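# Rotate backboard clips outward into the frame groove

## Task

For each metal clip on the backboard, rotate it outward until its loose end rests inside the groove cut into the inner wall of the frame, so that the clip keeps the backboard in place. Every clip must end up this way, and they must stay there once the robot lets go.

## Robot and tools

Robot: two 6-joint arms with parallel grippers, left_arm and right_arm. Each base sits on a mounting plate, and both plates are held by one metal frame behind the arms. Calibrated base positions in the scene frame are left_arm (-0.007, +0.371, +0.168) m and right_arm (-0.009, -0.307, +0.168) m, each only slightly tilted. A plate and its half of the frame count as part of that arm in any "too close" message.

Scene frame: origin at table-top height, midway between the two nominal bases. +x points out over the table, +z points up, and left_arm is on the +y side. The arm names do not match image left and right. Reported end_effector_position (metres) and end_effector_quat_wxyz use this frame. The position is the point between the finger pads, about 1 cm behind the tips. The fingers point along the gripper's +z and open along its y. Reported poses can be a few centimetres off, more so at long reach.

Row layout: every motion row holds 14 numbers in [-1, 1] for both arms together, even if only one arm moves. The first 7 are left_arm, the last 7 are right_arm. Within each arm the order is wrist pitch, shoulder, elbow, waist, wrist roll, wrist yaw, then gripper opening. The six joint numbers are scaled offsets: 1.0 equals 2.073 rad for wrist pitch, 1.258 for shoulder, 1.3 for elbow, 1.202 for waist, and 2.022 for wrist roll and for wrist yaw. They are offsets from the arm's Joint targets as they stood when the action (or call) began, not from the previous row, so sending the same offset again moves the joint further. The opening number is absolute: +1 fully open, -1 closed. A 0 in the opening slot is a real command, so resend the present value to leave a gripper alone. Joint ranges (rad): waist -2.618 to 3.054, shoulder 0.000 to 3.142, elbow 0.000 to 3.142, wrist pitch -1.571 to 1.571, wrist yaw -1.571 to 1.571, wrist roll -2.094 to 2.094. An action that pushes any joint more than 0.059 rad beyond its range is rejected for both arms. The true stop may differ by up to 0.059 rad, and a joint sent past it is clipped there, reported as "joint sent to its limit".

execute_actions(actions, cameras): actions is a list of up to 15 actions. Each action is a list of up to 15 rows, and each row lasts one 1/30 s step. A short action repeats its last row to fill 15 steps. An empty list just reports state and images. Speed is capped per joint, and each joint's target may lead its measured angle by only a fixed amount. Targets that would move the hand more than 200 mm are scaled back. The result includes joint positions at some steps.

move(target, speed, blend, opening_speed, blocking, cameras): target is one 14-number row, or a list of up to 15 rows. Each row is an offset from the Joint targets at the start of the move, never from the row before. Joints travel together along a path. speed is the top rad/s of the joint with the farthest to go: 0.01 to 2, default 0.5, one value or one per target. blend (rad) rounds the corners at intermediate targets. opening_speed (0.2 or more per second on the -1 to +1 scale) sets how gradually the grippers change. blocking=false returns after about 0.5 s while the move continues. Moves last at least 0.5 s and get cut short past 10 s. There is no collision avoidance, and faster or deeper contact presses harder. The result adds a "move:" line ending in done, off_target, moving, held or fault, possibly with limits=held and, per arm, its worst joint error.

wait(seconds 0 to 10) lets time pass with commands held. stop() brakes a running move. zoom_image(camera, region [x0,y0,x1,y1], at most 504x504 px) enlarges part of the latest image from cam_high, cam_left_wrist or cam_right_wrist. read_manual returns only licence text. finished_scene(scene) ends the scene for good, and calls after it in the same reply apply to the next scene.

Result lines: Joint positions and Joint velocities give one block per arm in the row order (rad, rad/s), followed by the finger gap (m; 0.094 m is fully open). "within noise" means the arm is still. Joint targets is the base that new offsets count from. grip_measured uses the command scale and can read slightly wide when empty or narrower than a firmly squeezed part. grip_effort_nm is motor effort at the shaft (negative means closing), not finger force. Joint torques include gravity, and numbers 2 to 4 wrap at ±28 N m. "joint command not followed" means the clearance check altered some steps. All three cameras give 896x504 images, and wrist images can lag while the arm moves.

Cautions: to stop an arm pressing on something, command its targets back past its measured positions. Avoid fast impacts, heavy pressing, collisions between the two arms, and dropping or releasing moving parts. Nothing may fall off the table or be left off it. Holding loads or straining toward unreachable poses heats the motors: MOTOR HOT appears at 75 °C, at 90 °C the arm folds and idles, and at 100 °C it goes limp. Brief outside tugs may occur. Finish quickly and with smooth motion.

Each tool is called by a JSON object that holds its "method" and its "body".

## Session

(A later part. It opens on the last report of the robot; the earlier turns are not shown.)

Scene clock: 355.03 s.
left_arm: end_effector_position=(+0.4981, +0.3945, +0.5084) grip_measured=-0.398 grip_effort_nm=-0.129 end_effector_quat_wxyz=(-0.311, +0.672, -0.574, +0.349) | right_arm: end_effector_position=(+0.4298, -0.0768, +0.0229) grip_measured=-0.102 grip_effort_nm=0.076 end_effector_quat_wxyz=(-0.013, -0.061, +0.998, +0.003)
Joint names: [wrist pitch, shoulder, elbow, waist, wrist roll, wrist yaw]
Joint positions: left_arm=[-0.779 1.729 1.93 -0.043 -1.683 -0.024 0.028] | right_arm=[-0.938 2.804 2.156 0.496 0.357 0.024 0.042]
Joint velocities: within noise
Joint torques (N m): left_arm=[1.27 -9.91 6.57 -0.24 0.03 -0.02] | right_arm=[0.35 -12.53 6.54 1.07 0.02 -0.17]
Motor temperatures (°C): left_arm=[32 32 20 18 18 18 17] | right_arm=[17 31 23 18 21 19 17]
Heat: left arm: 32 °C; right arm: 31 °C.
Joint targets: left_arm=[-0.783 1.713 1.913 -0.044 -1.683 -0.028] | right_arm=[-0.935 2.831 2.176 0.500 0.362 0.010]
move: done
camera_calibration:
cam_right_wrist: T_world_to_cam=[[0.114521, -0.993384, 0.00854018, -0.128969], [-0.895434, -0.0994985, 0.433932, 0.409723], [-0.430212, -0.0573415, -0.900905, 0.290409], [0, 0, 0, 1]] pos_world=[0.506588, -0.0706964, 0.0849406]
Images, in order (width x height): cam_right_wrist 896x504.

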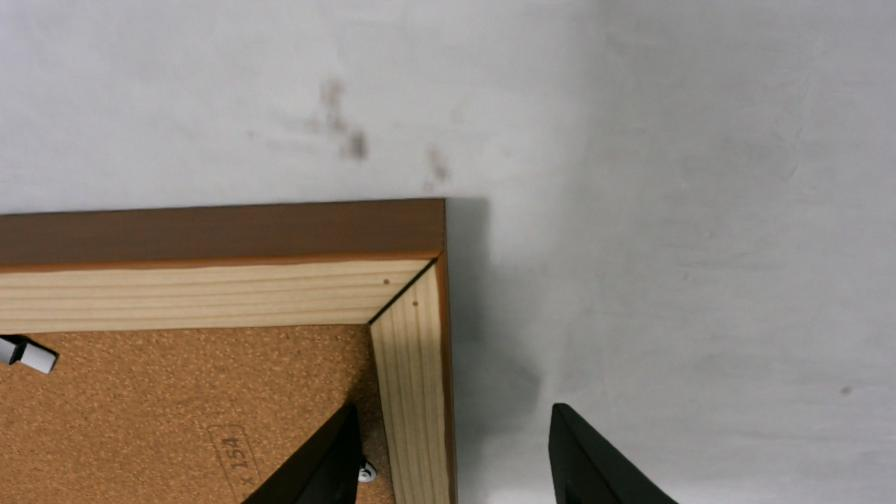

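{"method": "move", "body": {"target": [0,0,0,0,0,0,-0.4,0,-0.08,0,0,0,0,0.0], "cameras": ["cam_right_wrist"]}}

{"method": "zoom_image", "body": {"camera": "cam_right_wrist", "region": [300, 250, 520, 480]}}

Scene clock: 367.50 s.
left_arm: end_effector_position=(+0.4981, +0.3945, +0.5084) grip_measured=-0.398 grip_effort_nm=-0.120 end_effector_quat_wxyz=(-0.311, +0.672, -0.574, +0.349) | right_arm: end_effector_position=(+0.4378, -0.0725, +0.0403) grip_measured=-0.002 grip_effort_nm=0.061 end_effector_quat_wxyz=(+0.003, -0.061, +0.998, +0.012)
Joint names: [wrist pitch, shoulder, elbow, waist, wrist roll, wrist yaw]
Joint positions: left_arm=[-0.779 1.729 1.93 -0.043 -1.683 -0.024 0.028] | right_arm=[-0.938 2.768 2.156 0.496 0.357 0.019 0.047]
Joint velocities: within noise
Joint torques (N m): left_arm=[1.27 -9.94 6.56 -0.32 0 -0.01] | right_arm=[0.42 -18.66 6.72 1.09 0.03 -0.13]
Motor temperatures (°C): left_arm=[32 32 20 18 18 18 17] | right_arm=[17 32 24 18 21 19 17]
Heat: left arm: 32 °C; right arm: 32 °C.
Joint targets: left_arm=[-0.783 1.713 1.913 -0.044 -1.683 -0.028] | right_arm=[-0.935 2.730 2.176 0.500 0.362 0.010]
move: off_target (right_arm); right_arm: the shoulder is farthest, 0.038 rad from its target
camera_calibration:
cam_right_wrist: T_world_to_cam=[[0.113108, -0.993547, -0.0083845, -0.124486], [-0.9079, -0.106778, 0.40536, 0.41583], [-0.403639, -0.0382371, -0.914119, 0.300039], [0, 0, 0, 1]] pos_world=[0.51272, -0.0678082, 0.104667]
Images, in order (width x height): cam_right_wrist 896x504.

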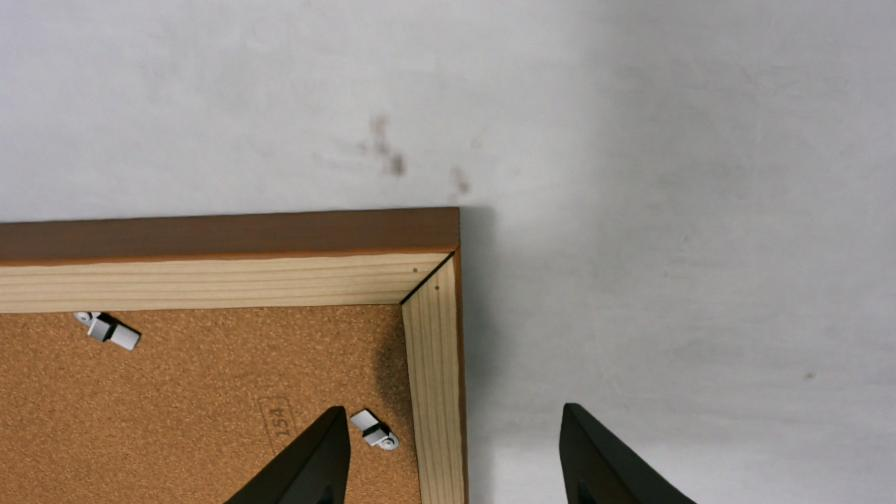

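Scaled by 2.191.

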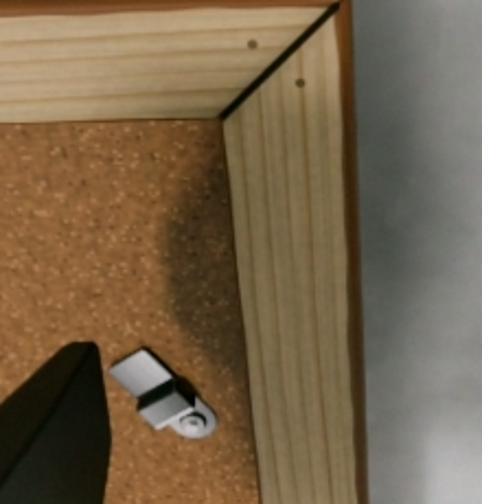

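{"method": "move", "body": {"target": [0,0,0,0,0,0,-0.4,0,0.02,0,0.0067,0,-0.0064,0.2], "cameras": ["cam_right_wrist"]}}

Scene clock: 383.03 s.
left_arm: end_effector_position=(+0.4981, +0.3945, +0.5084) grip_measured=-0.398 grip_effort_nm=-0.120 end_effector_quat_wxyz=(-0.311, +0.672, -0.574, +0.349) | right_arm: end_effector_position=(+0.4368, -0.0706, +0.0403) grip_measured=+0.198 grip_effort_nm=0.061 end_effector_quat_wxyz=(+0.000, -0.061, +0.998, +0.018)
Joint names: [wrist pitch, shoulder, elbow, waist, wrist roll, wrist yaw]
Joint positions: left_arm=[-0.779 1.729 1.93 -0.043 -1.683 -0.024 0.028] | right_arm=[-0.938 2.768 2.156 0.496 0.357 0.007 0.056]
Joint velocities: within noise
Joint torques (N m): left_arm=[1.29 -9.89 6.52 -0.35 0.04 -0.03] | right_arm=[0.42 -16.16 6.68 1.87 0.01 -0.12]
Motor temperatures (°C): left_arm=[32 32 21 18 18 18 17] | right_arm=[17 34 24 18 21 19 17]
Heat: left arm: 32 °C; right arm: 34 °C.
Joint targets: left_arm=[-0.783 1.713 1.913 -0.044 -1.683 -0.028] | right_arm=[-0.935 2.756 2.176 0.509 0.362 -0.002]
move: done
camera_calibration:
cam_right_wrist: T_world_to_cam=[[0.113207, -0.993374, -0.0197857, -0.122025], [-0.905592, -0.111355, 0.409272, 0.413614], [-0.408763, -0.0284147, -0.912198, 0.302615], [0, 0, 0, 1]] pos_world=[0.512078, -0.0665599, 0.10435]
Images, in order (width x height): cam_right_wrist 896x504.

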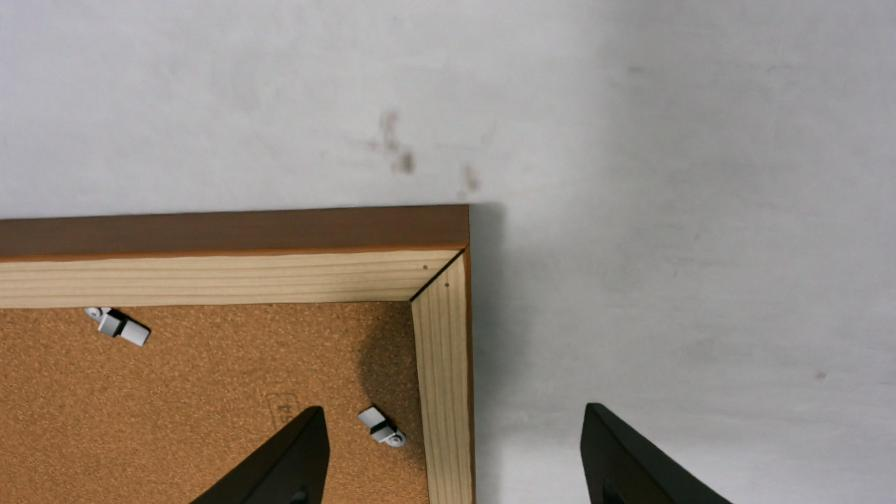

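{"method": "move", "body": {"target": [[0,0,0,0,0,0,-0.4,0,0,0,0.004,0,0,0.2],[0,0,0,0,0,0,-0.4,0,0.06,0,0.004,0,0,0.2]], "cameras": ["cam_right_wrist"]}}

Scene clock: 386.97 s.
left_arm: end_effector_position=(+0.4981, +0.3945, +0.5084) grip_measured=-0.398 grip_effort_nm=-0.125 end_effector_quat_wxyz=(-0.311, +0.672, -0.574, +0.349) | right_arm: end_effector_position=(+0.4277, -0.0681, +0.0227) grip_measured=+0.198 grip_effort_nm=0.056 end_effector_quat_wxyz=(-0.014, -0.065, +0.998, +0.014)
Joint names: [wrist pitch, shoulder, elbow, waist, wrist roll, wrist yaw]
Joint positions: left_arm=[-0.779 1.729 1.93 -0.043 -1.683 -0.024 0.028] | right_arm=[-0.933 2.808 2.162 0.506 0.359 0.004 0.056]
Joint velocities: within noise
Joint torques (N m): left_arm=[1.27 -9.87 6.41 -0.29 0.01 0] | right_arm=[0.32 -12.92 6.13 1.31 0 -0.11]
Motor temperatures (°C): left_arm=[32 32 21 18 18 18 17] | right_arm=[17 33 24 18 21 19 17]
Heat: left arm: 32 °C; right arm: 33 °C.
Joint targets: left_arm=[-0.783 1.713 1.913 -0.044 -1.683 -0.028] | right_arm=[-0.935 2.831 2.176 0.513 0.362 -0.002]
move: done
camera_calibration:
cam_right_wrist: T_world_to_cam=[[0.122237, -0.992418, -0.0127939, -0.122777], [-0.893133, -0.115612, 0.434682, 0.406652], [-0.432865, -0.0417075, -0.900493, 0.292043], [0, 0, 0, 1]] pos_world=[0.504617, -0.0626521, 0.0846473]
Images, in order (width x height): cam_right_wrist 896x504.

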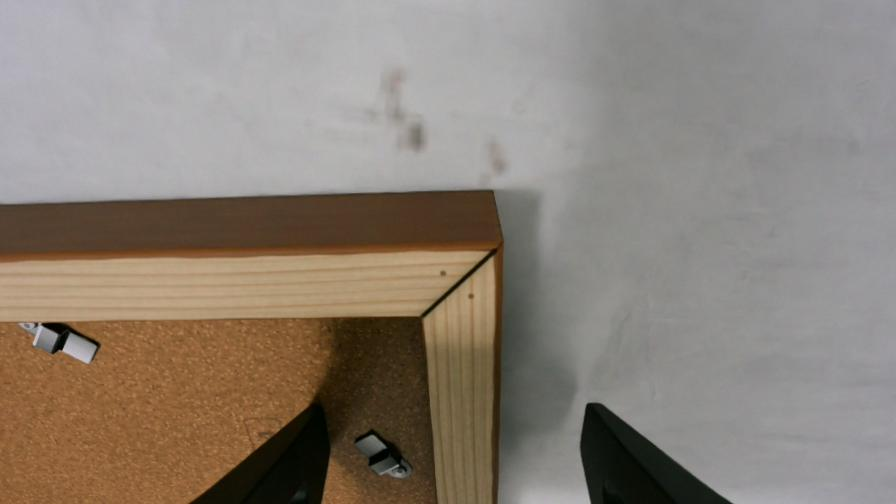

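{"method": "move", "body": {"target": [0,0,0,0,0,0,-0.4,0,0,0,0,0,0,-0.4], "opening_speed": 0.35, "cameras": ["cam_right_wrist"]}}

{"method": "move", "body": {"target": [0,0,0,0,0,0,-0.4,0,0,0,0,0,0,-0.73], "opening_speed": 0.35, "cameras": ["cam_right_wrist"]}}

{"method": "move", "body": {"target": [0,0,0,0,0,0,-0.4,0,0,0,0,0,0,-0.2], "opening_speed": 0.7, "cameras": ["cam_right_wrist"]}}

Scene clock: 393.80 s.
left_arm: end_effector_position=(+0.4981, +0.3945, +0.5084) grip_measured=-0.398 grip_effort_nm=-0.120 end_effector_quat_wxyz=(-0.311, +0.672, -0.574, +0.349) | right_arm: end_effector_position=(+0.4261, -0.0627, +0.0229) grip_measured=-0.397 grip_effort_nm=-0.232 end_effector_quat_wxyz=(-0.015, -0.067, +0.997, +0.023)
Joint names: [wrist pitch, shoulder, elbow, waist, wrist roll, wrist yaw]
Joint positions: left_arm=[-0.779 1.729 1.93 -0.043 -1.683 -0.024 0.028] | right_arm=[-0.929 2.808 2.162 0.51 0.36 -0.015 0.028]
Joint velocities: within noise
Joint torques (N m): left_arm=[1.29 -9.98 6.56 -0.13 0.02 0] | right_arm=[0.28 -12.97 6.12 0.94 -0.03 0.08]
Motor temperatures (°C): left_arm=[32 32 21 18 18 18 17] | right_arm=[17 33 24 18 21 19 17]
Heat: left arm: 32 °C; right arm: 33 °C.
Joint targets: left_arm=[-0.783 1.713 1.913 -0.044 -1.683 -0.028] | right_arm=[-0.935 2.831 2.176 0.513 0.362 -0.002]
move: done
camera_calibration:
cam_right_wrist: T_world_to_cam=[[0.124373, -0.991706, -0.0324009, -0.117628], [-0.890878, -0.125986, 0.436422, 0.404182], [-0.436885, -0.0254138, -0.899158, 0.294519], [0, 0, 0, 1]] pos_world=[0.503377, -0.0582461, 0.0846143]
Images, in order (width x height): cam_right_wrist 896x504.

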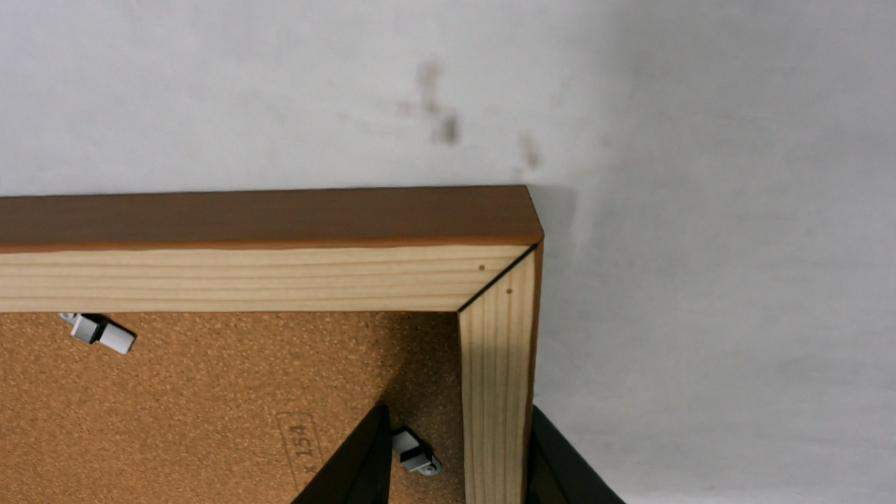

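Scene clock: 394.97 s.
left_arm: end_effector_position=(+0.4981, +0.3945, +0.5084) grip_measured=-0.398 grip_effort_nm=-0.120 end_effector_quat_wxyz=(-0.311, +0.672, -0.574, +0.349) | right_arm: end_effector_position=(+0.4277, -0.0675, +0.0228) grip_measured=-0.726 grip_effort_nm=-0.247 end_effector_quat_wxyz=(-0.011, -0.065, +0.998, +0.010)
Joint names: [wrist pitch, shoulder, elbow, waist, wrist roll, wrist yaw]
Joint positions: left_arm=[-0.779 1.729 1.93 -0.043 -1.683 -0.024 0.028] | right_arm=[-0.932 2.808 2.162 0.51 0.363 0.013 0.013]
Joint velocities: within noise
Joint torques (N m): left_arm=[1.27 -10 6.49 -0.27 0.03 -0.04] | right_arm=[0.31 -12.98 6.12 0.91 -0.03 -0.2]
Motor temperatures (°C): left_arm=[32 32 21 18 18 18 17] | right_arm=[17 33 24 18 21 19 17]
Heat: left arm: 32 °C; right arm: 33 °C.
Joint targets: left_arm=[-0.783 1.713 1.913 -0.044 -1.683 -0.028] | right_arm=[-0.935 2.831 2.176 0.513 0.362 -0.002]
move: done
camera_calibration:
cam_right_wrist: T_world_to_cam=[[0.122358, -0.992475, -0.00464679, -0.122485], [-0.895452, -0.112413, 0.430732, 0.408032], [-0.428013, -0.0485424, -0.902468, 0.289614], [0, 0, 0, 1]] pos_world=[0.504318, -0.0616364, 0.0850453]
Images, in order (width x height): cam_right_wrist 896x504.

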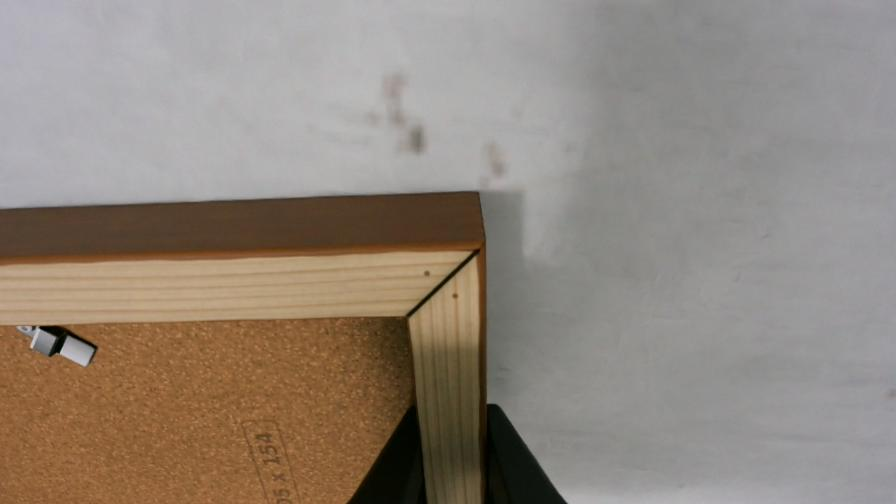

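Scene clock: 395.93 s.
left_arm: end_effector_position=(+0.4981, +0.3945, +0.5084) grip_measured=-0.398 grip_effort_nm=-0.115 end_effector_quat_wxyz=(-0.311, +0.672, -0.574, +0.349) | right_arm: end_effector_position=(+0.4275, -0.0676, +0.0228) grip_measured=-0.202 grip_effort_nm=0.071 end_effector_quat_wxyz=(-0.012, -0.065, +0.998, +0.010)
Joint names: [wrist pitch, shoulder, elbow, waist, wrist roll, wrist yaw]
Joint positions: left_arm=[-0.779 1.729 1.93 -0.043 -1.683 -0.024 0.028] | right_arm=[-0.933 2.808 2.162 0.51 0.363 0.013 0.037]
Joint velocities: within noise
Joint torques (N m): left_arm=[1.29 -9.94 6.57 -0.27 0 -0.04] | right_arm=[0.32 -12.92 6.13 0.91 -0.04 -0.19]
Motor temperatures (°C): left_arm=[32 32 21 18 18 18 17] | right_arm=[17 33 24 18 21 19 17]
Heat: left arm: 32 °C; right arm: 33 °C.
Joint targets: left_arm=[-0.783 1.713 1.913 -0.044 -1.683 -0.028] | right_arm=[-0.935 2.831 2.176 0.513 0.362 -0.002]
move: done
camera_calibration:
cam_right_wrist: T_world_to_cam=[[0.122385, -0.992473, -0.00437062, -0.122571], [-0.895159, -0.112284, 0.431374, 0.40774], [-0.428617, -0.0488811, -0.902163, 0.289769], [0, 0, 0, 1]] pos_world=[0.504193, -0.0617015, 0.0849943]
Images, in order (width x height): cam_right_wrist 896x504.

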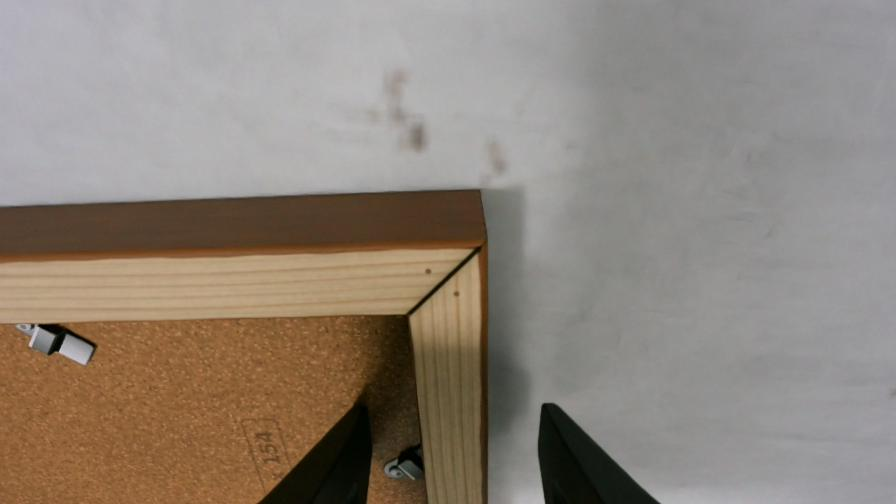

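{"method": "move", "body": {"target": [[0,0,0,0,0,0,-0.4,-0.004,-0.08,0,0,0,0,-0.1],[0,0,0,0,0,0,-0.4,-0.009,-0.0,0,0,0,0,-0.1]], "cameras": ["cam_right_wrist"]}}

Scene clock: 403.10 s.
left_arm: end_effector_position=(+0.4981, +0.3945, +0.5084) grip_measured=-0.398 grip_effort_nm=-0.120 end_effector_quat_wxyz=(-0.311, +0.672, -0.574, +0.349) | right_arm: end_effector_position=(+0.4254, -0.0673, +0.0232) grip_measured=-0.102 grip_effort_nm=0.066 end_effector_quat_wxyz=(-0.017, -0.065, +0.998, +0.011)
Joint names: [wrist pitch, shoulder, elbow, waist, wrist roll, wrist yaw]
Joint positions: left_arm=[-0.779 1.729 1.93 -0.043 -1.683 -0.024 0.028] | right_arm=[-0.943 2.809 2.164 0.51 0.364 0.005 0.042]
Joint velocities: within noise
Joint torques (N m): left_arm=[1.28 -9.74 6.6 -0.34 0.01 -0.05] | right_arm=[0.21 -13 5.94 0.9 -0.04 -0.11]
Motor temperatures (°C): left_arm=[32 32 21 18 18 18 17] | right_arm=[17 33 24 18 21 19 17]
Heat: left arm: 32 °C; right arm: 33 °C.
Joint targets: left_arm=[-0.783 1.713 1.913 -0.044 -1.683 -0.028] | right_arm=[-0.954 2.831 2.176 0.513 0.362 -0.002]
move: done
camera_calibration:
cam_right_wrist: T_world_to_cam=[[0.121741, -0.992527, -0.0083382, -0.121623], [-0.890795, -0.11296, 0.440142, 0.403632], [-0.437794, -0.0461556, -0.89789, 0.293261], [0, 0, 0, 1]] pos_world=[0.502748, -0.0615845, 0.0846469]
Images, in order (width x height): cam_right_wrist 896x504.

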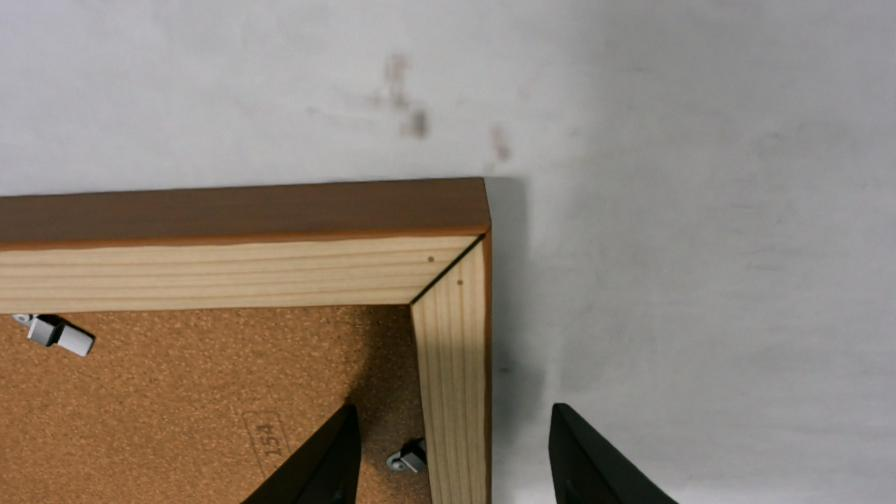

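{"method": "move", "body": {"target": [[0,0,0,0,0,0,-0.4,0.012,-0.08,0,0,0,0,-0.1],[0,0,0,0,0,0,-0.4,0.012,-0.0,0,0,0,0,-0.1]], "cameras": ["cam_right_wrist"]}}

Scene clock: 408.47 s.
left_arm: end_effector_position=(+0.4981, +0.3945, +0.5084) grip_measured=-0.398 grip_effort_nm=-0.120 end_effector_quat_wxyz=(-0.311, +0.672, -0.574, +0.349) | right_arm: end_effector_position=(+0.4291, -0.0652, +0.0230) grip_measured=-0.102 grip_effort_nm=0.056 end_effector_quat_wxyz=(-0.009, -0.064, +0.998, +0.015)
Joint names: [wrist pitch, shoulder, elbow, waist, wrist roll, wrist yaw]
Joint positions: left_arm=[-0.779 1.729 1.93 -0.043 -1.683 -0.024 0.028] | right_arm=[-0.927 2.809 2.165 0.51 0.364 0.005 0.042]
Joint velocities: within noise
Joint torques (N m): left_arm=[1.27 -9.91 6.56 -0.25 0.01 -0.04] | right_arm=[0.32 -13.14 5.9 0.94 -0.06 -0.1]
Motor temperatures (°C): left_arm=[32 32 21 18 18 18 17] | right_arm=[17 33 24 18 21 19 17]
Heat: left arm: 32 °C; right arm: 33 °C.
Joint targets: left_arm=[-0.783 1.713 1.913 -0.044 -1.683 -0.028] | right_arm=[-0.929 2.831 2.176 0.513 0.362 -0.002]
move: done
camera_calibration:
cam_right_wrist: T_world_to_cam=[[0.120492, -0.992601, -0.0149867, -0.119291], [-0.897049, -0.115334, 0.426616, 0.409997], [-0.425188, -0.0379601, -0.904309, 0.290077], [0, 0, 0, 1]] pos_world=[0.505498, -0.0601105, 0.0856199]
Images, in order (width x height): cam_right_wrist 896x504.

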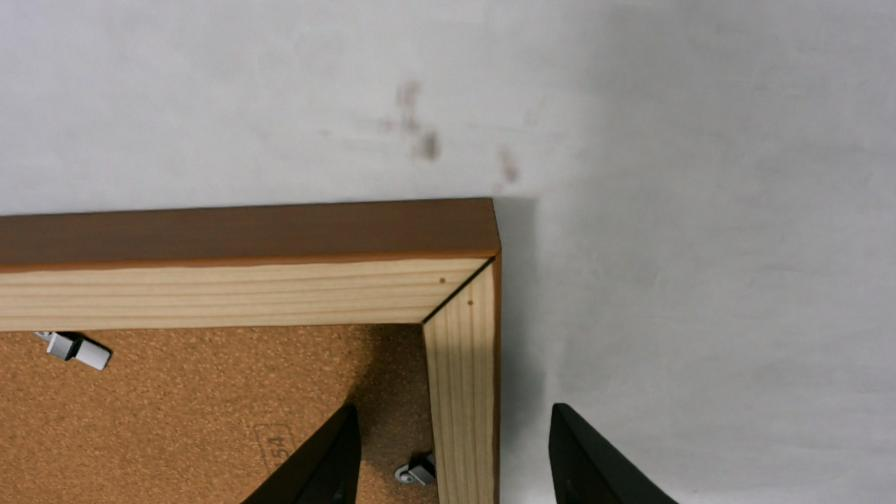

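{"method": "move", "body": {"target": [[0,0,0,0,0,0,-0.4,-0.0096,-0.08,0,0,0,0,-0.1],[0,0,0,0,0,0,-0.4,-0.0096,-0.0,0,0,0,0,-0.1]], "cameras": ["cam_right_wrist"]}}

Scene clock: 412.33 s.
left_arm: end_effector_position=(+0.4981, +0.3945, +0.5084) grip_measured=-0.398 grip_effort_nm=-0.120 end_effector_quat_wxyz=(-0.311, +0.672, -0.574, +0.349) | right_arm: end_effector_position=(+0.4262, -0.0666, +0.0230) grip_measured=-0.102 grip_effort_nm=0.056 end_effector_quat_wxyz=(-0.016, -0.064, +0.998, +0.013)
Joint names: [wrist pitch, shoulder, elbow, waist, wrist roll, wrist yaw]
Joint positions: left_arm=[-0.779 1.729 1.93 -0.043 -1.683 -0.024 0.028] | right_arm=[-0.94 2.81 2.166 0.51 0.366 0.004 0.042]
Joint velocities: within noise
Joint torques (N m): left_arm=[1.28 -9.81 6.48 -0.27 -0.01 0] | right_arm=[0.24 -13.19 5.86 0.91 -0.06 -0.11]
Motor temperatures (°C): left_arm=[32 32 21 18 18 18 17] | right_arm=[17 33 24 18 21 19 17]
Heat: left arm: 32 °C; right arm: 33 °C.
Joint targets: left_arm=[-0.783 1.713 1.913 -0.044 -1.683 -0.028] | right_arm=[-0.949 2.831 2.176 0.513 0.362 -0.002]
move: done
camera_calibration:
cam_right_wrist: T_world_to_cam=[[0.119718, -0.992749, -0.0108093, -0.12011], [-0.89187, -0.112323, 0.438123, 0.40499], [-0.43616, -0.0428106, -0.89885, 0.292967], [0, 0, 0, 1]] pos_world=[0.503358, -0.061207, 0.0845999]
Images, in order (width x height): cam_right_wrist 896x504.

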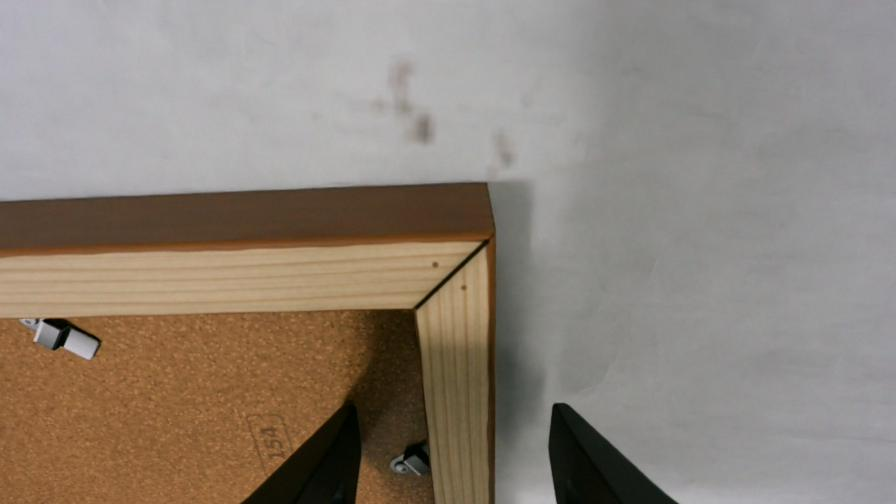

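Row 465. Squeeze.

{"method": "move", "body": {"target": [0,0,0,0,0,0,-0.4,0,0,0,0,0,0,-0.5], "opening_speed": 0.35, "cameras": []}}

{"method": "move", "body": {"target": [0,0,0,0,0,0,-0.4,0,0,0,0,0,0,-0.73], "opening_speed": 0.35, "cameras": []}}

{"method": "move", "body": {"target": [0,0,0,0,0,0,-0.4,0,0,0,0,0,0,-0.1], "opening_speed": 0.7, "cameras": ["cam_right_wrist"]}}

{"method": "zoom_image", "body": {"camera": "cam_right_wrist", "region": [330, 380, 530, 504]}}

Scene clock: 419.87 s.
left_arm: end_effector_position=(+0.4981, +0.3945, +0.5084) grip_measured=-0.398 grip_effort_nm=-0.120 end_effector_quat_wxyz=(-0.311, +0.672, -0.574, +0.349) | right_arm: end_effector_position=(+0.4253, -0.0650, +0.0230) grip_measured=-0.498 grip_effort_nm=-0.154 end_effector_quat_wxyz=(-0.018, -0.064, +0.998, +0.017)
Joint names: [wrist pitch, shoulder, elbow, waist, wrist roll, wrist yaw]
Joint positions: left_arm=[-0.779 1.729 1.93 -0.043 -1.683 -0.024 0.028] | right_arm=[-0.94 2.81 2.166 0.51 0.366 -0.006 0.024]
Joint velocities: within noise
Joint torques (N m): left_arm=[1.29 -10.02 6.45 -0.34 0.02 -0.02] | right_arm=[0.24 -13.11 5.78 0.96 -0.07 -0.02]
Motor temperatures (°C): left_arm=[32 32 21 18 18 18 17] | right_arm=[17 33 24 18 21 19 17]
Heat: left arm: 32 °C; right arm: 33 °C.
Joint targets: left_arm=[-0.783 1.713 1.913 -0.044 -1.683 -0.028] | right_arm=[-0.949 2.831 2.176 0.513 0.362 -0.002]
move: done
No camera images: "cameras" was empty.

Scene clock: 420.73 s.
left_arm: end_effector_position=(+0.4981, +0.3945, +0.5084) grip_measured=-0.398 grip_effort_nm=-0.120 end_effector_quat_wxyz=(-0.311, +0.672, -0.574, +0.349) | right_arm: end_effector_position=(+0.4254, -0.0675, +0.0230) grip_measured=-0.726 grip_effort_nm=-0.247 end_effector_quat_wxyz=(-0.017, -0.064, +0.998, +0.010)
Joint names: [wrist pitch, shoulder, elbow, waist, wrist roll, wrist yaw]
Joint positions: left_arm=[-0.779 1.729 1.93 -0.043 -1.683 -0.024 0.028] | right_arm=[-0.945 2.81 2.166 0.51 0.365 0.007 0.013]
Joint velocities: within noise
Joint torques (N m): left_arm=[1.29 -9.96 6.6 -0.25 0.01 -0.01] | right_arm=[0.29 -13.09 5.79 0.92 -0.07 -0.12]
Motor temperatures (°C): left_arm=[32 32 21 18 18 18 17] | right_arm=[17 33 24 18 21 19 17]
Heat: left arm: 32 °C; right arm: 33 °C.
Joint targets: left_arm=[-0.783 1.713 1.913 -0.044 -1.683 -0.028] | right_arm=[-0.948 2.831 2.176 0.513 0.362 -0.002]
move: done
No camera images: "cameras" was empty.

Scene clock: 421.87 s.
left_arm: end_effector_position=(+0.4981, +0.3945, +0.5084) grip_measured=-0.398 grip_effort_nm=-0.125 end_effector_quat_wxyz=(-0.311, +0.672, -0.574, +0.349) | right_arm: end_effector_position=(+0.4251, -0.0677, +0.0230) grip_measured=-0.102 grip_effort_nm=0.071 end_effector_quat_wxyz=(-0.018, -0.064, +0.998, +0.010)
Joint names: [wrist pitch, shoulder, elbow, waist, wrist roll, wrist yaw]
Joint positions: left_arm=[-0.779 1.729 1.93 -0.043 -1.683 -0.024 0.028] | right_arm=[-0.946 2.81 2.166 0.51 0.365 0.007 0.042]
Joint velocities: within noise
Joint torques (N m): left_arm=[1.24 -9.83 6.56 -0.36 0.01 -0.01] | right_arm=[0.3 -13.08 5.74 0.98 -0.06 -0.13]
Motor temperatures (°C): left_arm=[32 32 21 18 18 18 17] | right_arm=[17 33 24 18 21 19 17]
Heat: left arm: 32 °C; right arm: 33 °C.
Joint targets: left_arm=[-0.783 1.713 1.913 -0.044 -1.683 -0.028] | right_arm=[-0.948 2.831 2.176 0.513 0.362 -0.002]
move: done
camera_calibration:
cam_right_wrist: T_world_to_cam=[[0.120345, -0.992712, -0.00625251, -0.121441], [-0.890141, -0.110694, 0.442037, 0.40323], [-0.439508, -0.0476312, -0.896975, 0.293539], [0, 0, 0, 1]] pos_world=[0.502558, -0.0619391, 0.0842953]
Images, in order (width x height): cam_right_wrist 896x504.

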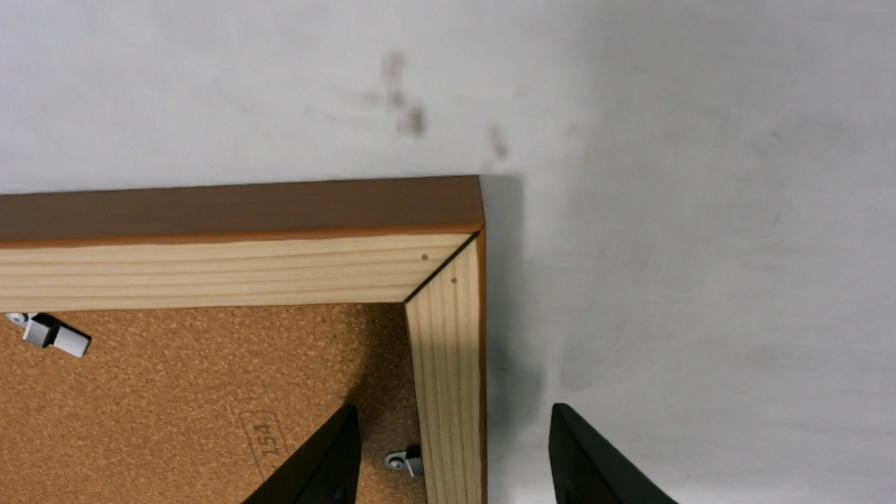

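Scaled by 2.520.

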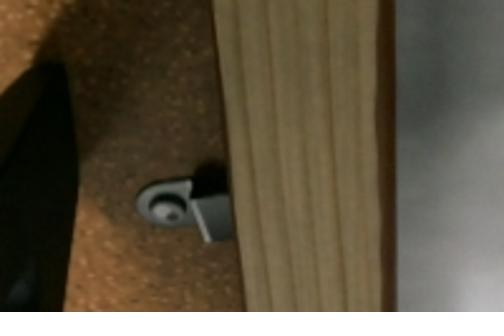

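{"method": "move", "body": {"target": [[0,0,0,0,0,0,-0.4,0,-0.12,0,0,0,0,-0.1],[0,0,0,0,0,0,-0.4,0.011,-0.1,0.219,0.084,-0.743,0.0064,0.03],[0,0,0,0,0,0,-0.4,0.011,0.02,0.219,0.084,-0.743,0.0064,0.03]], "speed": [0.4,0.7,0.3], "blend": 0.05, "cameras": ["cam_right_wrist"]}}

Scene clock: 466.40 s.
left_arm: end_effector_position=(+0.4981, +0.3945, +0.5084) grip_measured=-0.398 grip_effort_nm=-0.125 end_effector_quat_wxyz=(-0.311, +0.672, -0.574, +0.349) | right_arm: end_effector_position=(+0.4675, +0.0158, +0.0724) grip_measured=+0.028 grip_effort_nm=0.061 end_effector_quat_wxyz=(-0.111, +0.753, -0.649, +0.014)
Joint names: [wrist pitch, shoulder, elbow, waist, wrist roll, wrist yaw]
Joint positions: left_arm=[-0.779 1.729 1.93 -0.043 -1.683 -0.024 0.028] | right_arm=[-0.927 2.857 2.436 0.606 -1.134 0.006 0.048]
Joint velocities: within noise
Joint torques (N m): left_arm=[1.28 -9.8 6.52 -0.21 0.02 -0.02] | right_arm=[0.77 -15.88 7.56 1.39 -0.09 0.01]
Motor temperatures (°C): left_arm=[32 32 21 18 18 18 17] | right_arm=[17 35 24 18 21 19 17]
Heat: left arm: 32 °C; right arm: 35 °C.
Joint targets: left_arm=[-0.783 1.713 1.913 -0.044 -1.683 -0.028] | right_arm=[-0.926 2.856 2.461 0.614 -1.140 0.010]
move: done; blend cut to 0 rad at target 2
camera_calibration:
cam_right_wrist: T_world_to_cam=[[0.972305, 0.123126, 0.198651, -0.474148], [0.0626323, -0.956156, 0.286082, 0.00754509], [0.225165, -0.265717, -0.937387, 0.0560788], [0, 0, 0, 1]] pos_world=[0.447917, 0.0804956, 0.144599]
Images, in order (width x height): cam_right_wrist 896x504.

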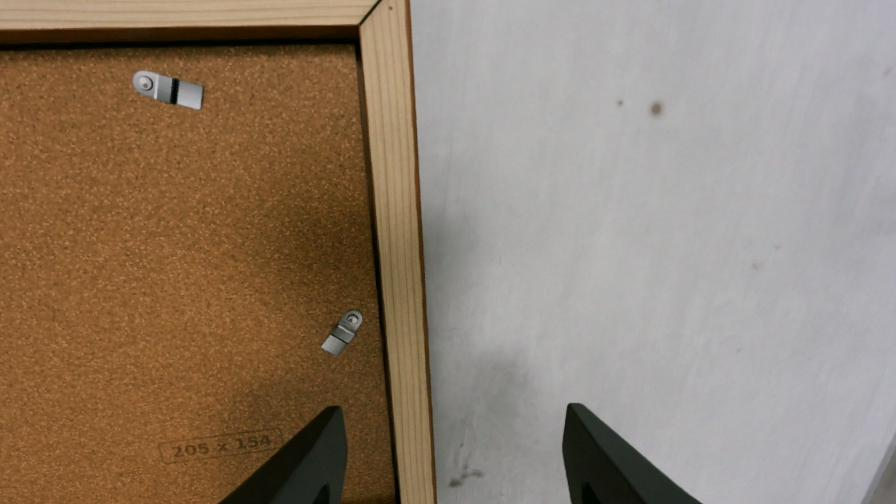

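{"method": "move", "body": {"target": [0,0,0,0,0,0,-0.4,0.015,0.041,0,0,0,0,0.03], "cameras": ["cam_right_wrist"]}}

Scene clock: 477.27 s.
left_arm: end_effector_position=(+0.4981, +0.3945, +0.5084) grip_measured=-0.398 grip_effort_nm=-0.115 end_effector_quat_wxyz=(-0.311, +0.672, -0.574, +0.349) | right_arm: end_effector_position=(+0.4638, +0.0143, +0.0500) grip_measured=+0.028 grip_effort_nm=0.066 end_effector_quat_wxyz=(-0.101, +0.754, -0.649, +0.011)
Joint names: [wrist pitch, shoulder, elbow, waist, wrist roll, wrist yaw]
Joint positions: left_arm=[-0.779 1.729 1.93 -0.043 -1.683 -0.024 0.028] | right_arm=[-0.904 2.9 2.436 0.606 -1.134 0.007 0.048]
Joint velocities: within noise
Joint torques (N m): left_arm=[1.27 -10.03 6.46 -0.28 0.03 -0.01] | right_arm=[0.8 -15.3 7.49 1.43 -0.09 -0.01]
Motor temperatures (°C): left_arm=[32 32 21 18 18 18 17] | right_arm=[17 34 25 18 21 19 17]
Heat: left arm: 32 °C; right arm: 34 °C.
Joint targets: left_arm=[-0.783 1.713 1.913 -0.044 -1.683 -0.028] | right_arm=[-0.895 2.908 2.461 0.614 -1.140 0.011]
move: done
camera_calibration:
cam_right_wrist: T_world_to_cam=[[0.975197, 0.125867, 0.182066, -0.466469], [0.0678301, -0.952939, 0.295475, 0.00985334], [0.210689, -0.275797, -0.937841, 0.0423823], [0, 0, 0, 1]] pos_world=[0.445302, 0.0797917, 0.121765]
Images, in order (width x height): cam_right_wrist 896x504.

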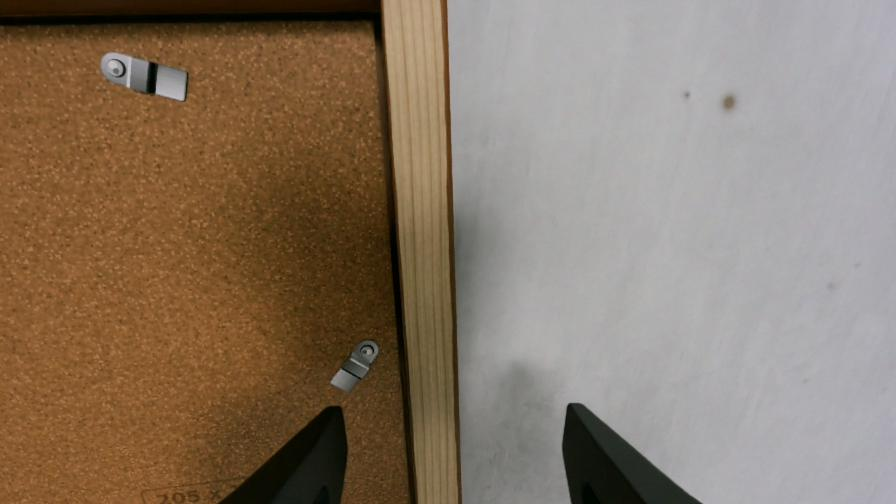

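{"method": "move", "body": {"target": [[0,0,0,0,0,0,-0.4,0.008,0,0,-0.0175,0,0,0.25],[0,0,0,0,0,0,-0.4,0.008,0.03,0,-0.0175,0,0,0.25]], "cameras": ["cam_right_wrist"]}}

Scene clock: 484.33 s.
left_arm: end_effector_position=(+0.4981, +0.3945, +0.5084) grip_measured=-0.398 grip_effort_nm=-0.120 end_effector_quat_wxyz=(-0.311, +0.672, -0.574, +0.349) | right_arm: end_effector_position=(+0.4625, +0.0091, +0.0308) grip_measured=+0.248 grip_effort_nm=0.061 end_effector_quat_wxyz=(-0.094, +0.752, -0.653, +0.009)
Joint names: [wrist pitch, shoulder, elbow, waist, wrist roll, wrist yaw]
Joint positions: left_arm=[-0.779 1.729 1.93 -0.043 -1.683 -0.024 0.028] | right_arm=[-0.884 2.936 2.436 0.599 -1.134 0.007 0.059]
Joint velocities: within noise
Joint torques (N m): left_arm=[1.27 -9.85 6.54 -0.25 0.02 -0.03] | right_arm=[0.74 -15.08 7.5 0.21 -0.09 0]
Motor temperatures (°C): left_arm=[32 33 21 18 18 18 17] | right_arm=[17 34 25 18 21 19 17]
Heat: left arm: 33 °C; right arm: 34 °C.
Joint targets: left_arm=[-0.783 1.713 1.913 -0.044 -1.683 -0.028] | right_arm=[-0.878 2.946 2.461 0.593 -1.140 0.010]
move: done
camera_calibration:
cam_right_wrist: T_world_to_cam=[[0.978435, 0.120624, 0.167678, -0.462022], [0.0652512, -0.950703, 0.30316, 0.0115739], [0.19598, -0.285681, -0.938072, 0.0301961], [0, 0, 0, 1]] pos_world=[0.445385, 0.0753605, 0.102288]
Images, in order (width x height): cam_right_wrist 896x504.

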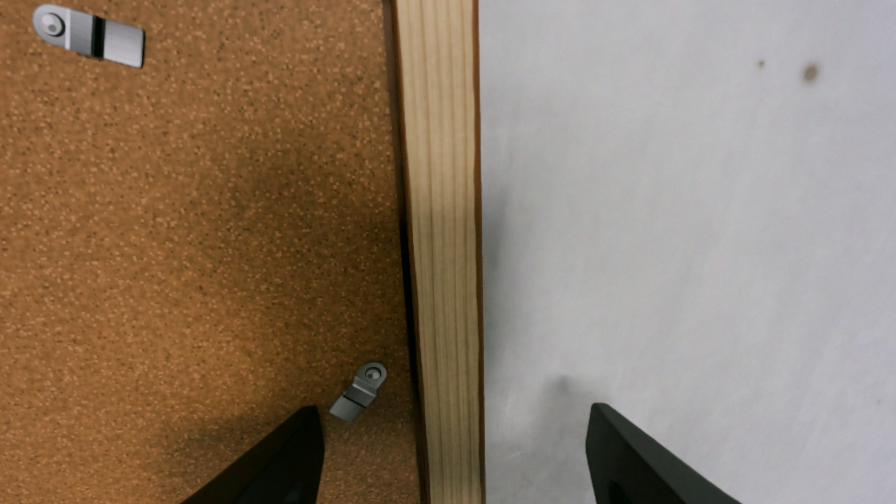

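{"method": "move", "body": {"target": [0,0,0,0,0,0,-0.4,0,0.014,0,0,0,0,0.1], "opening_speed": 0.5, "cameras": ["cam_right_wrist"]}}

Scene clock: 489.33 s.
left_arm: end_effector_position=(+0.4981, +0.3945, +0.5084) grip_measured=-0.398 grip_effort_nm=-0.125 end_effector_quat_wxyz=(-0.311, +0.672, -0.574, +0.349) | right_arm: end_effector_position=(+0.4621, +0.0089, +0.0292) grip_measured=+0.102 grip_effort_nm=-0.154 end_effector_quat_wxyz=(-0.093, +0.752, -0.653, +0.009)
Joint names: [wrist pitch, shoulder, elbow, waist, wrist roll, wrist yaw]
Joint positions: left_arm=[-0.779 1.729 1.93 -0.043 -1.683 -0.024 0.028] | right_arm=[-0.882 2.939 2.436 0.599 -1.134 0.007 0.052]
Joint velocities: within noise
Joint torques (N m): left_arm=[1.24 -9.91 6.58 -0.31 0.02 -0.05] | right_arm=[0.72 -13.76 7.43 0.18 -0.09 0]
Motor temperatures (°C): left_arm=[32 33 21 18 18 18 17] | right_arm=[17 34 25 18 21 19 17]
Heat: left arm: 33 °C; right arm: 34 °C.
Joint targets: left_arm=[-0.783 1.713 1.913 -0.044 -1.683 -0.028] | right_arm=[-0.878 2.963 2.461 0.593 -1.140 0.010]
move: done
camera_calibration:
cam_right_wrist: T_world_to_cam=[[0.97864, 0.120823, 0.16633, -0.461419], [0.0656958, -0.950445, 0.303873, 0.0116913], [0.194802, -0.286455, -0.938081, 0.0292708], [0, 0, 0, 1]] pos_world=[0.445093, 0.0752469, 0.100654]
Images, in order (width x height): cam_right_wrist 896x504.

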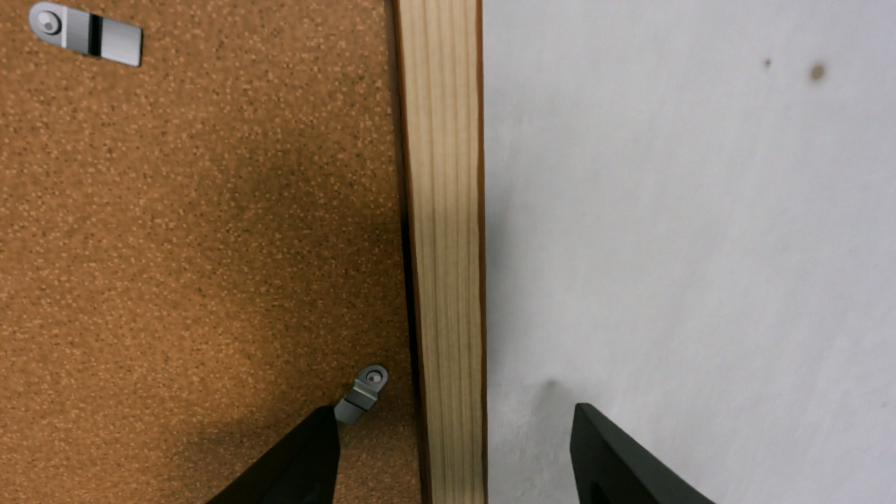

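{"method": "move", "body": {"target": [[0,0,0,0,0,0,-0.4,0,-0.04,0,0,0,0,0.25],[0,0,0,0,0,0,-0.4,0,-0.04,0,0.015,0,0,0.25],[0,0,0,0,0,0,-0.4,0,0.008,0,0.015,0,0,0.25]], "cameras": ["cam_right_wrist"]}}

Scene clock: 496.20 s.
left_arm: end_effector_position=(+0.4981, +0.3945, +0.5084) grip_measured=-0.398 grip_effort_nm=-0.125 end_effector_quat_wxyz=(-0.311, +0.672, -0.574, +0.349) | right_arm: end_effector_position=(+0.4633, +0.0094, +0.0294) grip_measured=+0.248 grip_effort_nm=0.061 end_effector_quat_wxyz=(-0.095, +0.752, -0.652, +0.010)
Joint names: [wrist pitch, shoulder, elbow, waist, wrist roll, wrist yaw]
Joint positions: left_arm=[-0.779 1.729 1.93 -0.043 -1.683 -0.024 0.028] | right_arm=[-0.879 2.941 2.438 0.599 -1.135 0.008 0.059]
Joint velocities: within noise
Joint torques (N m): left_arm=[1.28 -9.96 6.56 -0.25 0.03 -0.04] | right_arm=[0.68 -13 7.31 1.92 -0.1 -0.01]
Motor temperatures (°C): left_arm=[32 33 21 18 18 18 17] | right_arm=[17 34 25 18 21 19 17]
Heat: left arm: 33 °C; right arm: 34 °C.
Joint targets: left_arm=[-0.783 1.713 1.913 -0.044 -1.683 -0.028] | right_arm=[-0.878 2.973 2.461 0.611 -1.140 0.010]
move: done
camera_calibration:
cam_right_wrist: T_world_to_cam=[[0.977887, 0.120548, 0.170897, -0.462434], [0.0643176, -0.950906, 0.302722, 0.0127222], [0.199, -0.285036, -0.937632, 0.0273941], [0, 0, 0, 1]] pos_world=[0.445938, 0.0756513, 0.100863]
Images, in order (width x height): cam_right_wrist 896x504.

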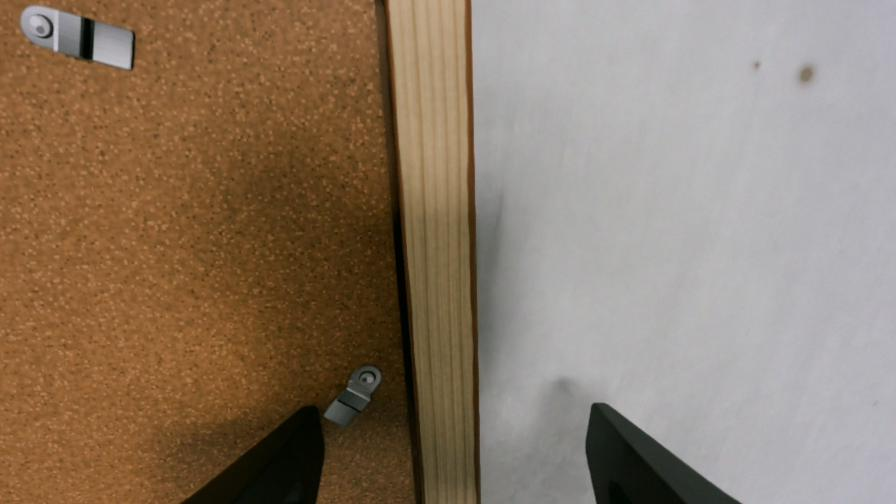

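{"method": "move", "body": {"target": [0,0,0,0,0,0,-0.4,0,0,0,0.002,0,0,-0.1], "opening_speed": 0.35, "cameras": ["cam_right_wrist"]}}

Scene clock: 499.67 s.
left_arm: end_effector_position=(+0.4981, +0.3945, +0.5084) grip_measured=-0.398 grip_effort_nm=-0.125 end_effector_quat_wxyz=(-0.311, +0.672, -0.574, +0.349) | right_arm: end_effector_position=(+0.4576, +0.0103, +0.0279) grip_measured=-0.098 grip_effort_nm=-0.164 end_effector_quat_wxyz=(-0.087, +0.755, -0.650, +0.008)
Joint names: [wrist pitch, shoulder, elbow, waist, wrist roll, wrist yaw]
Joint positions: left_arm=[-0.779 1.729 1.93 -0.043 -1.683 -0.024 0.028] | right_arm=[-0.895 2.943 2.438 0.606 -1.135 0.008 0.042]
Joint velocities: within noise
Joint torques (N m): left_arm=[1.27 -9.95 6.49 -0.32 0.02 -0.01] | right_arm=[0.85 -13.14 7.24 1.48 -0.08 -0.01]
Motor temperatures (°C): left_arm=[33 33 21 18 18 18 17] | right_arm=[17 33 25 18 21 19 17]
Heat: left arm: 33 °C; right arm: 33 °C.
Joint targets: left_arm=[-0.783 1.713 1.913 -0.044 -1.683 -0.028] | right_arm=[-0.878 2.973 2.461 0.614 -1.140 0.011]
move: done
camera_calibration:
cam_right_wrist: T_world_to_cam=[[0.979267, 0.129489, 0.155786, -0.456989], [0.0757833, -0.947359, 0.311074, 0.0088505], [0.187866, -0.292818, -0.937531, 0.032557], [0, 0, 0, 1]] pos_world=[0.440727, 0.0770931, 0.0989625]
Images, in order (width x height): cam_right_wrist 896x504.

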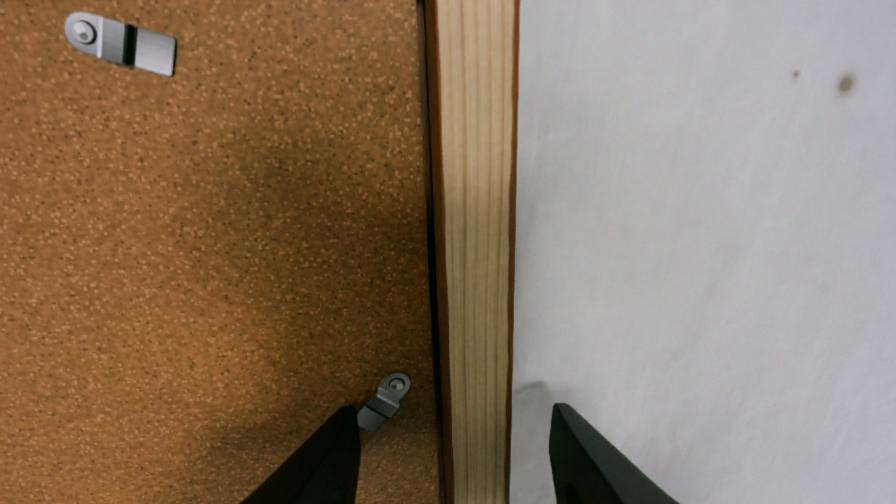

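{"method": "move", "body": {"target": [0,0,0,0,0,0,-0.4,0,0.008,0,0,0,0,-0.35], "opening_speed": 0.3, "cameras": ["cam_right_wrist"]}}

Scene clock: 504.40 s.
left_arm: end_effector_position=(+0.4981, +0.3945, +0.5084) grip_measured=-0.398 grip_effort_nm=-0.120 end_effector_quat_wxyz=(-0.311, +0.672, -0.574, +0.349) | right_arm: end_effector_position=(+0.4534, +0.0096, +0.0266) grip_measured=-0.347 grip_effort_nm=-0.183 end_effector_quat_wxyz=(-0.079, +0.757, -0.649, +0.006)
Joint names: [wrist pitch, shoulder, elbow, waist, wrist roll, wrist yaw]
Joint positions: left_arm=[-0.779 1.729 1.93 -0.043 -1.683 -0.024 0.028] | right_arm=[-0.909 2.944 2.438 0.609 -1.136 0.008 0.031]
Joint velocities: within noise
Joint torques (N m): left_arm=[1.26 -9.81 6.56 -0.21 0 -0.01] | right_arm=[0.96 -12.34 7.19 1.17 -0.08 0]
Motor temperatures (°C): left_arm=[33 33 21 18 18 18 17] | right_arm=[17 33 25 18 21 19 17]
Heat: left arm: 33 °C; right arm: 33 °C.
Joint targets: left_arm=[-0.783 1.713 1.913 -0.044 -1.683 -0.028] | right_arm=[-0.878 2.983 2.461 0.614 -1.140 0.011]
move: off_target (right_arm); right_arm: the shoulder is farthest, 0.039 rad from its target
camera_calibration:
cam_right_wrist: T_world_to_cam=[[0.980529, 0.135501, 0.142131, -0.452858], [0.0843381, -0.944216, 0.318343, 0.0048387], [0.177339, -0.300158, -0.93726, 0.0367389], [0, 0, 0, 1]] pos_world=[0.437117, 0.076959, 0.0972588]
Images, in order (width x height): cam_right_wrist 896x504.

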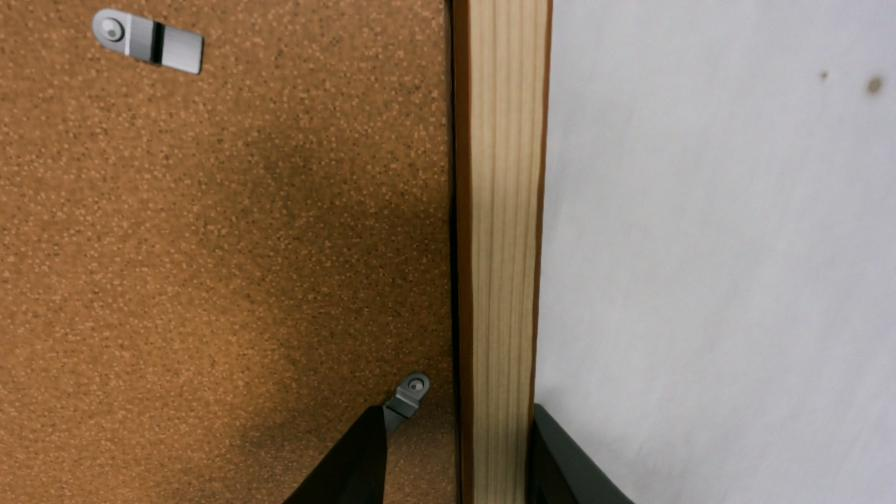

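{"method": "move", "body": {"target": [0,0,0,0,0,0,-0.4,0,0.0,0,0,0,0,-0.55], "opening_speed": 0.3, "cameras": ["cam_right_wrist"]}}

Scene clock: 507.77 s.
left_arm: end_effector_position=(+0.4981, +0.3945, +0.5084) grip_measured=-0.398 grip_effort_nm=-0.120 end_effector_quat_wxyz=(-0.311, +0.672, -0.574, +0.349) | right_arm: end_effector_position=(+0.4580, +0.0096, +0.0266) grip_measured=-0.547 grip_effort_nm=-0.208 end_effector_quat_wxyz=(-0.084, +0.759, -0.645, +0.015)
Joint names: [wrist pitch, shoulder, elbow, waist, wrist roll, wrist yaw]
Joint positions: left_arm=[-0.779 1.729 1.93 -0.043 -1.683 -0.024 0.028] | right_arm=[-0.894 2.947 2.441 0.609 -1.146 0.023 0.021]
Joint velocities: within noise
Joint torques (N m): left_arm=[1.27 -9.87 6.5 -0.34 0.06 -0.04] | right_arm=[0.84 -12.64 6.99 1.17 0.03 -0.15]
Motor temperatures (°C): left_arm=[33 33 21 18 18 18 17] | right_arm=[18 33 25 18 21 19 17]
Heat: left arm: 33 °C; right arm: 33 °C.
Joint targets: left_arm=[-0.783 1.713 1.913 -0.044 -1.683 -0.028] | right_arm=[-0.878 2.983 2.461 0.614 -1.140 0.010]
move: off_target (right_arm); right_arm: the shoulder is farthest, 0.036 rad from its target
camera_calibration:
cam_right_wrist: T_world_to_cam=[[0.97639, 0.14255, 0.162301, -0.456063], [0.0835846, -0.942135, 0.324647, 0.00460988], [0.199188, -0.303416, -0.931806, 0.0257369], [0, 0, 0, 1]] pos_world=[0.439784, 0.0771642, 0.096505]
Images, in order (width x height): cam_right_wrist 896x504.

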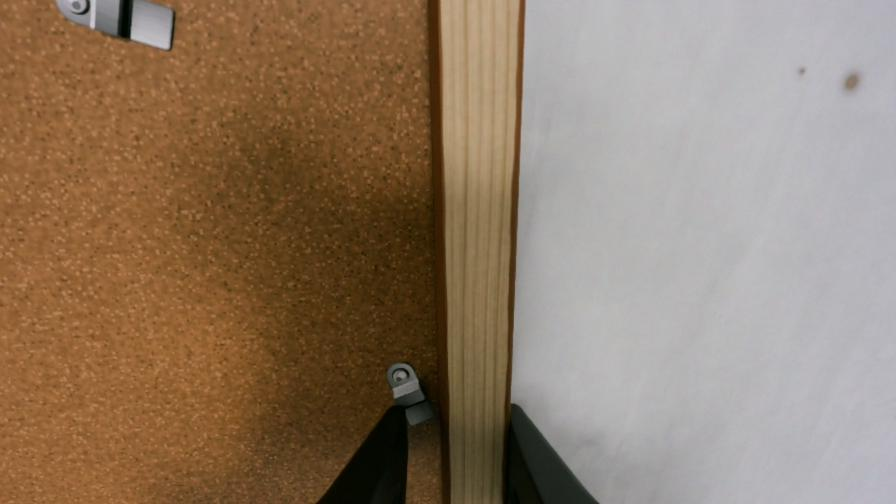

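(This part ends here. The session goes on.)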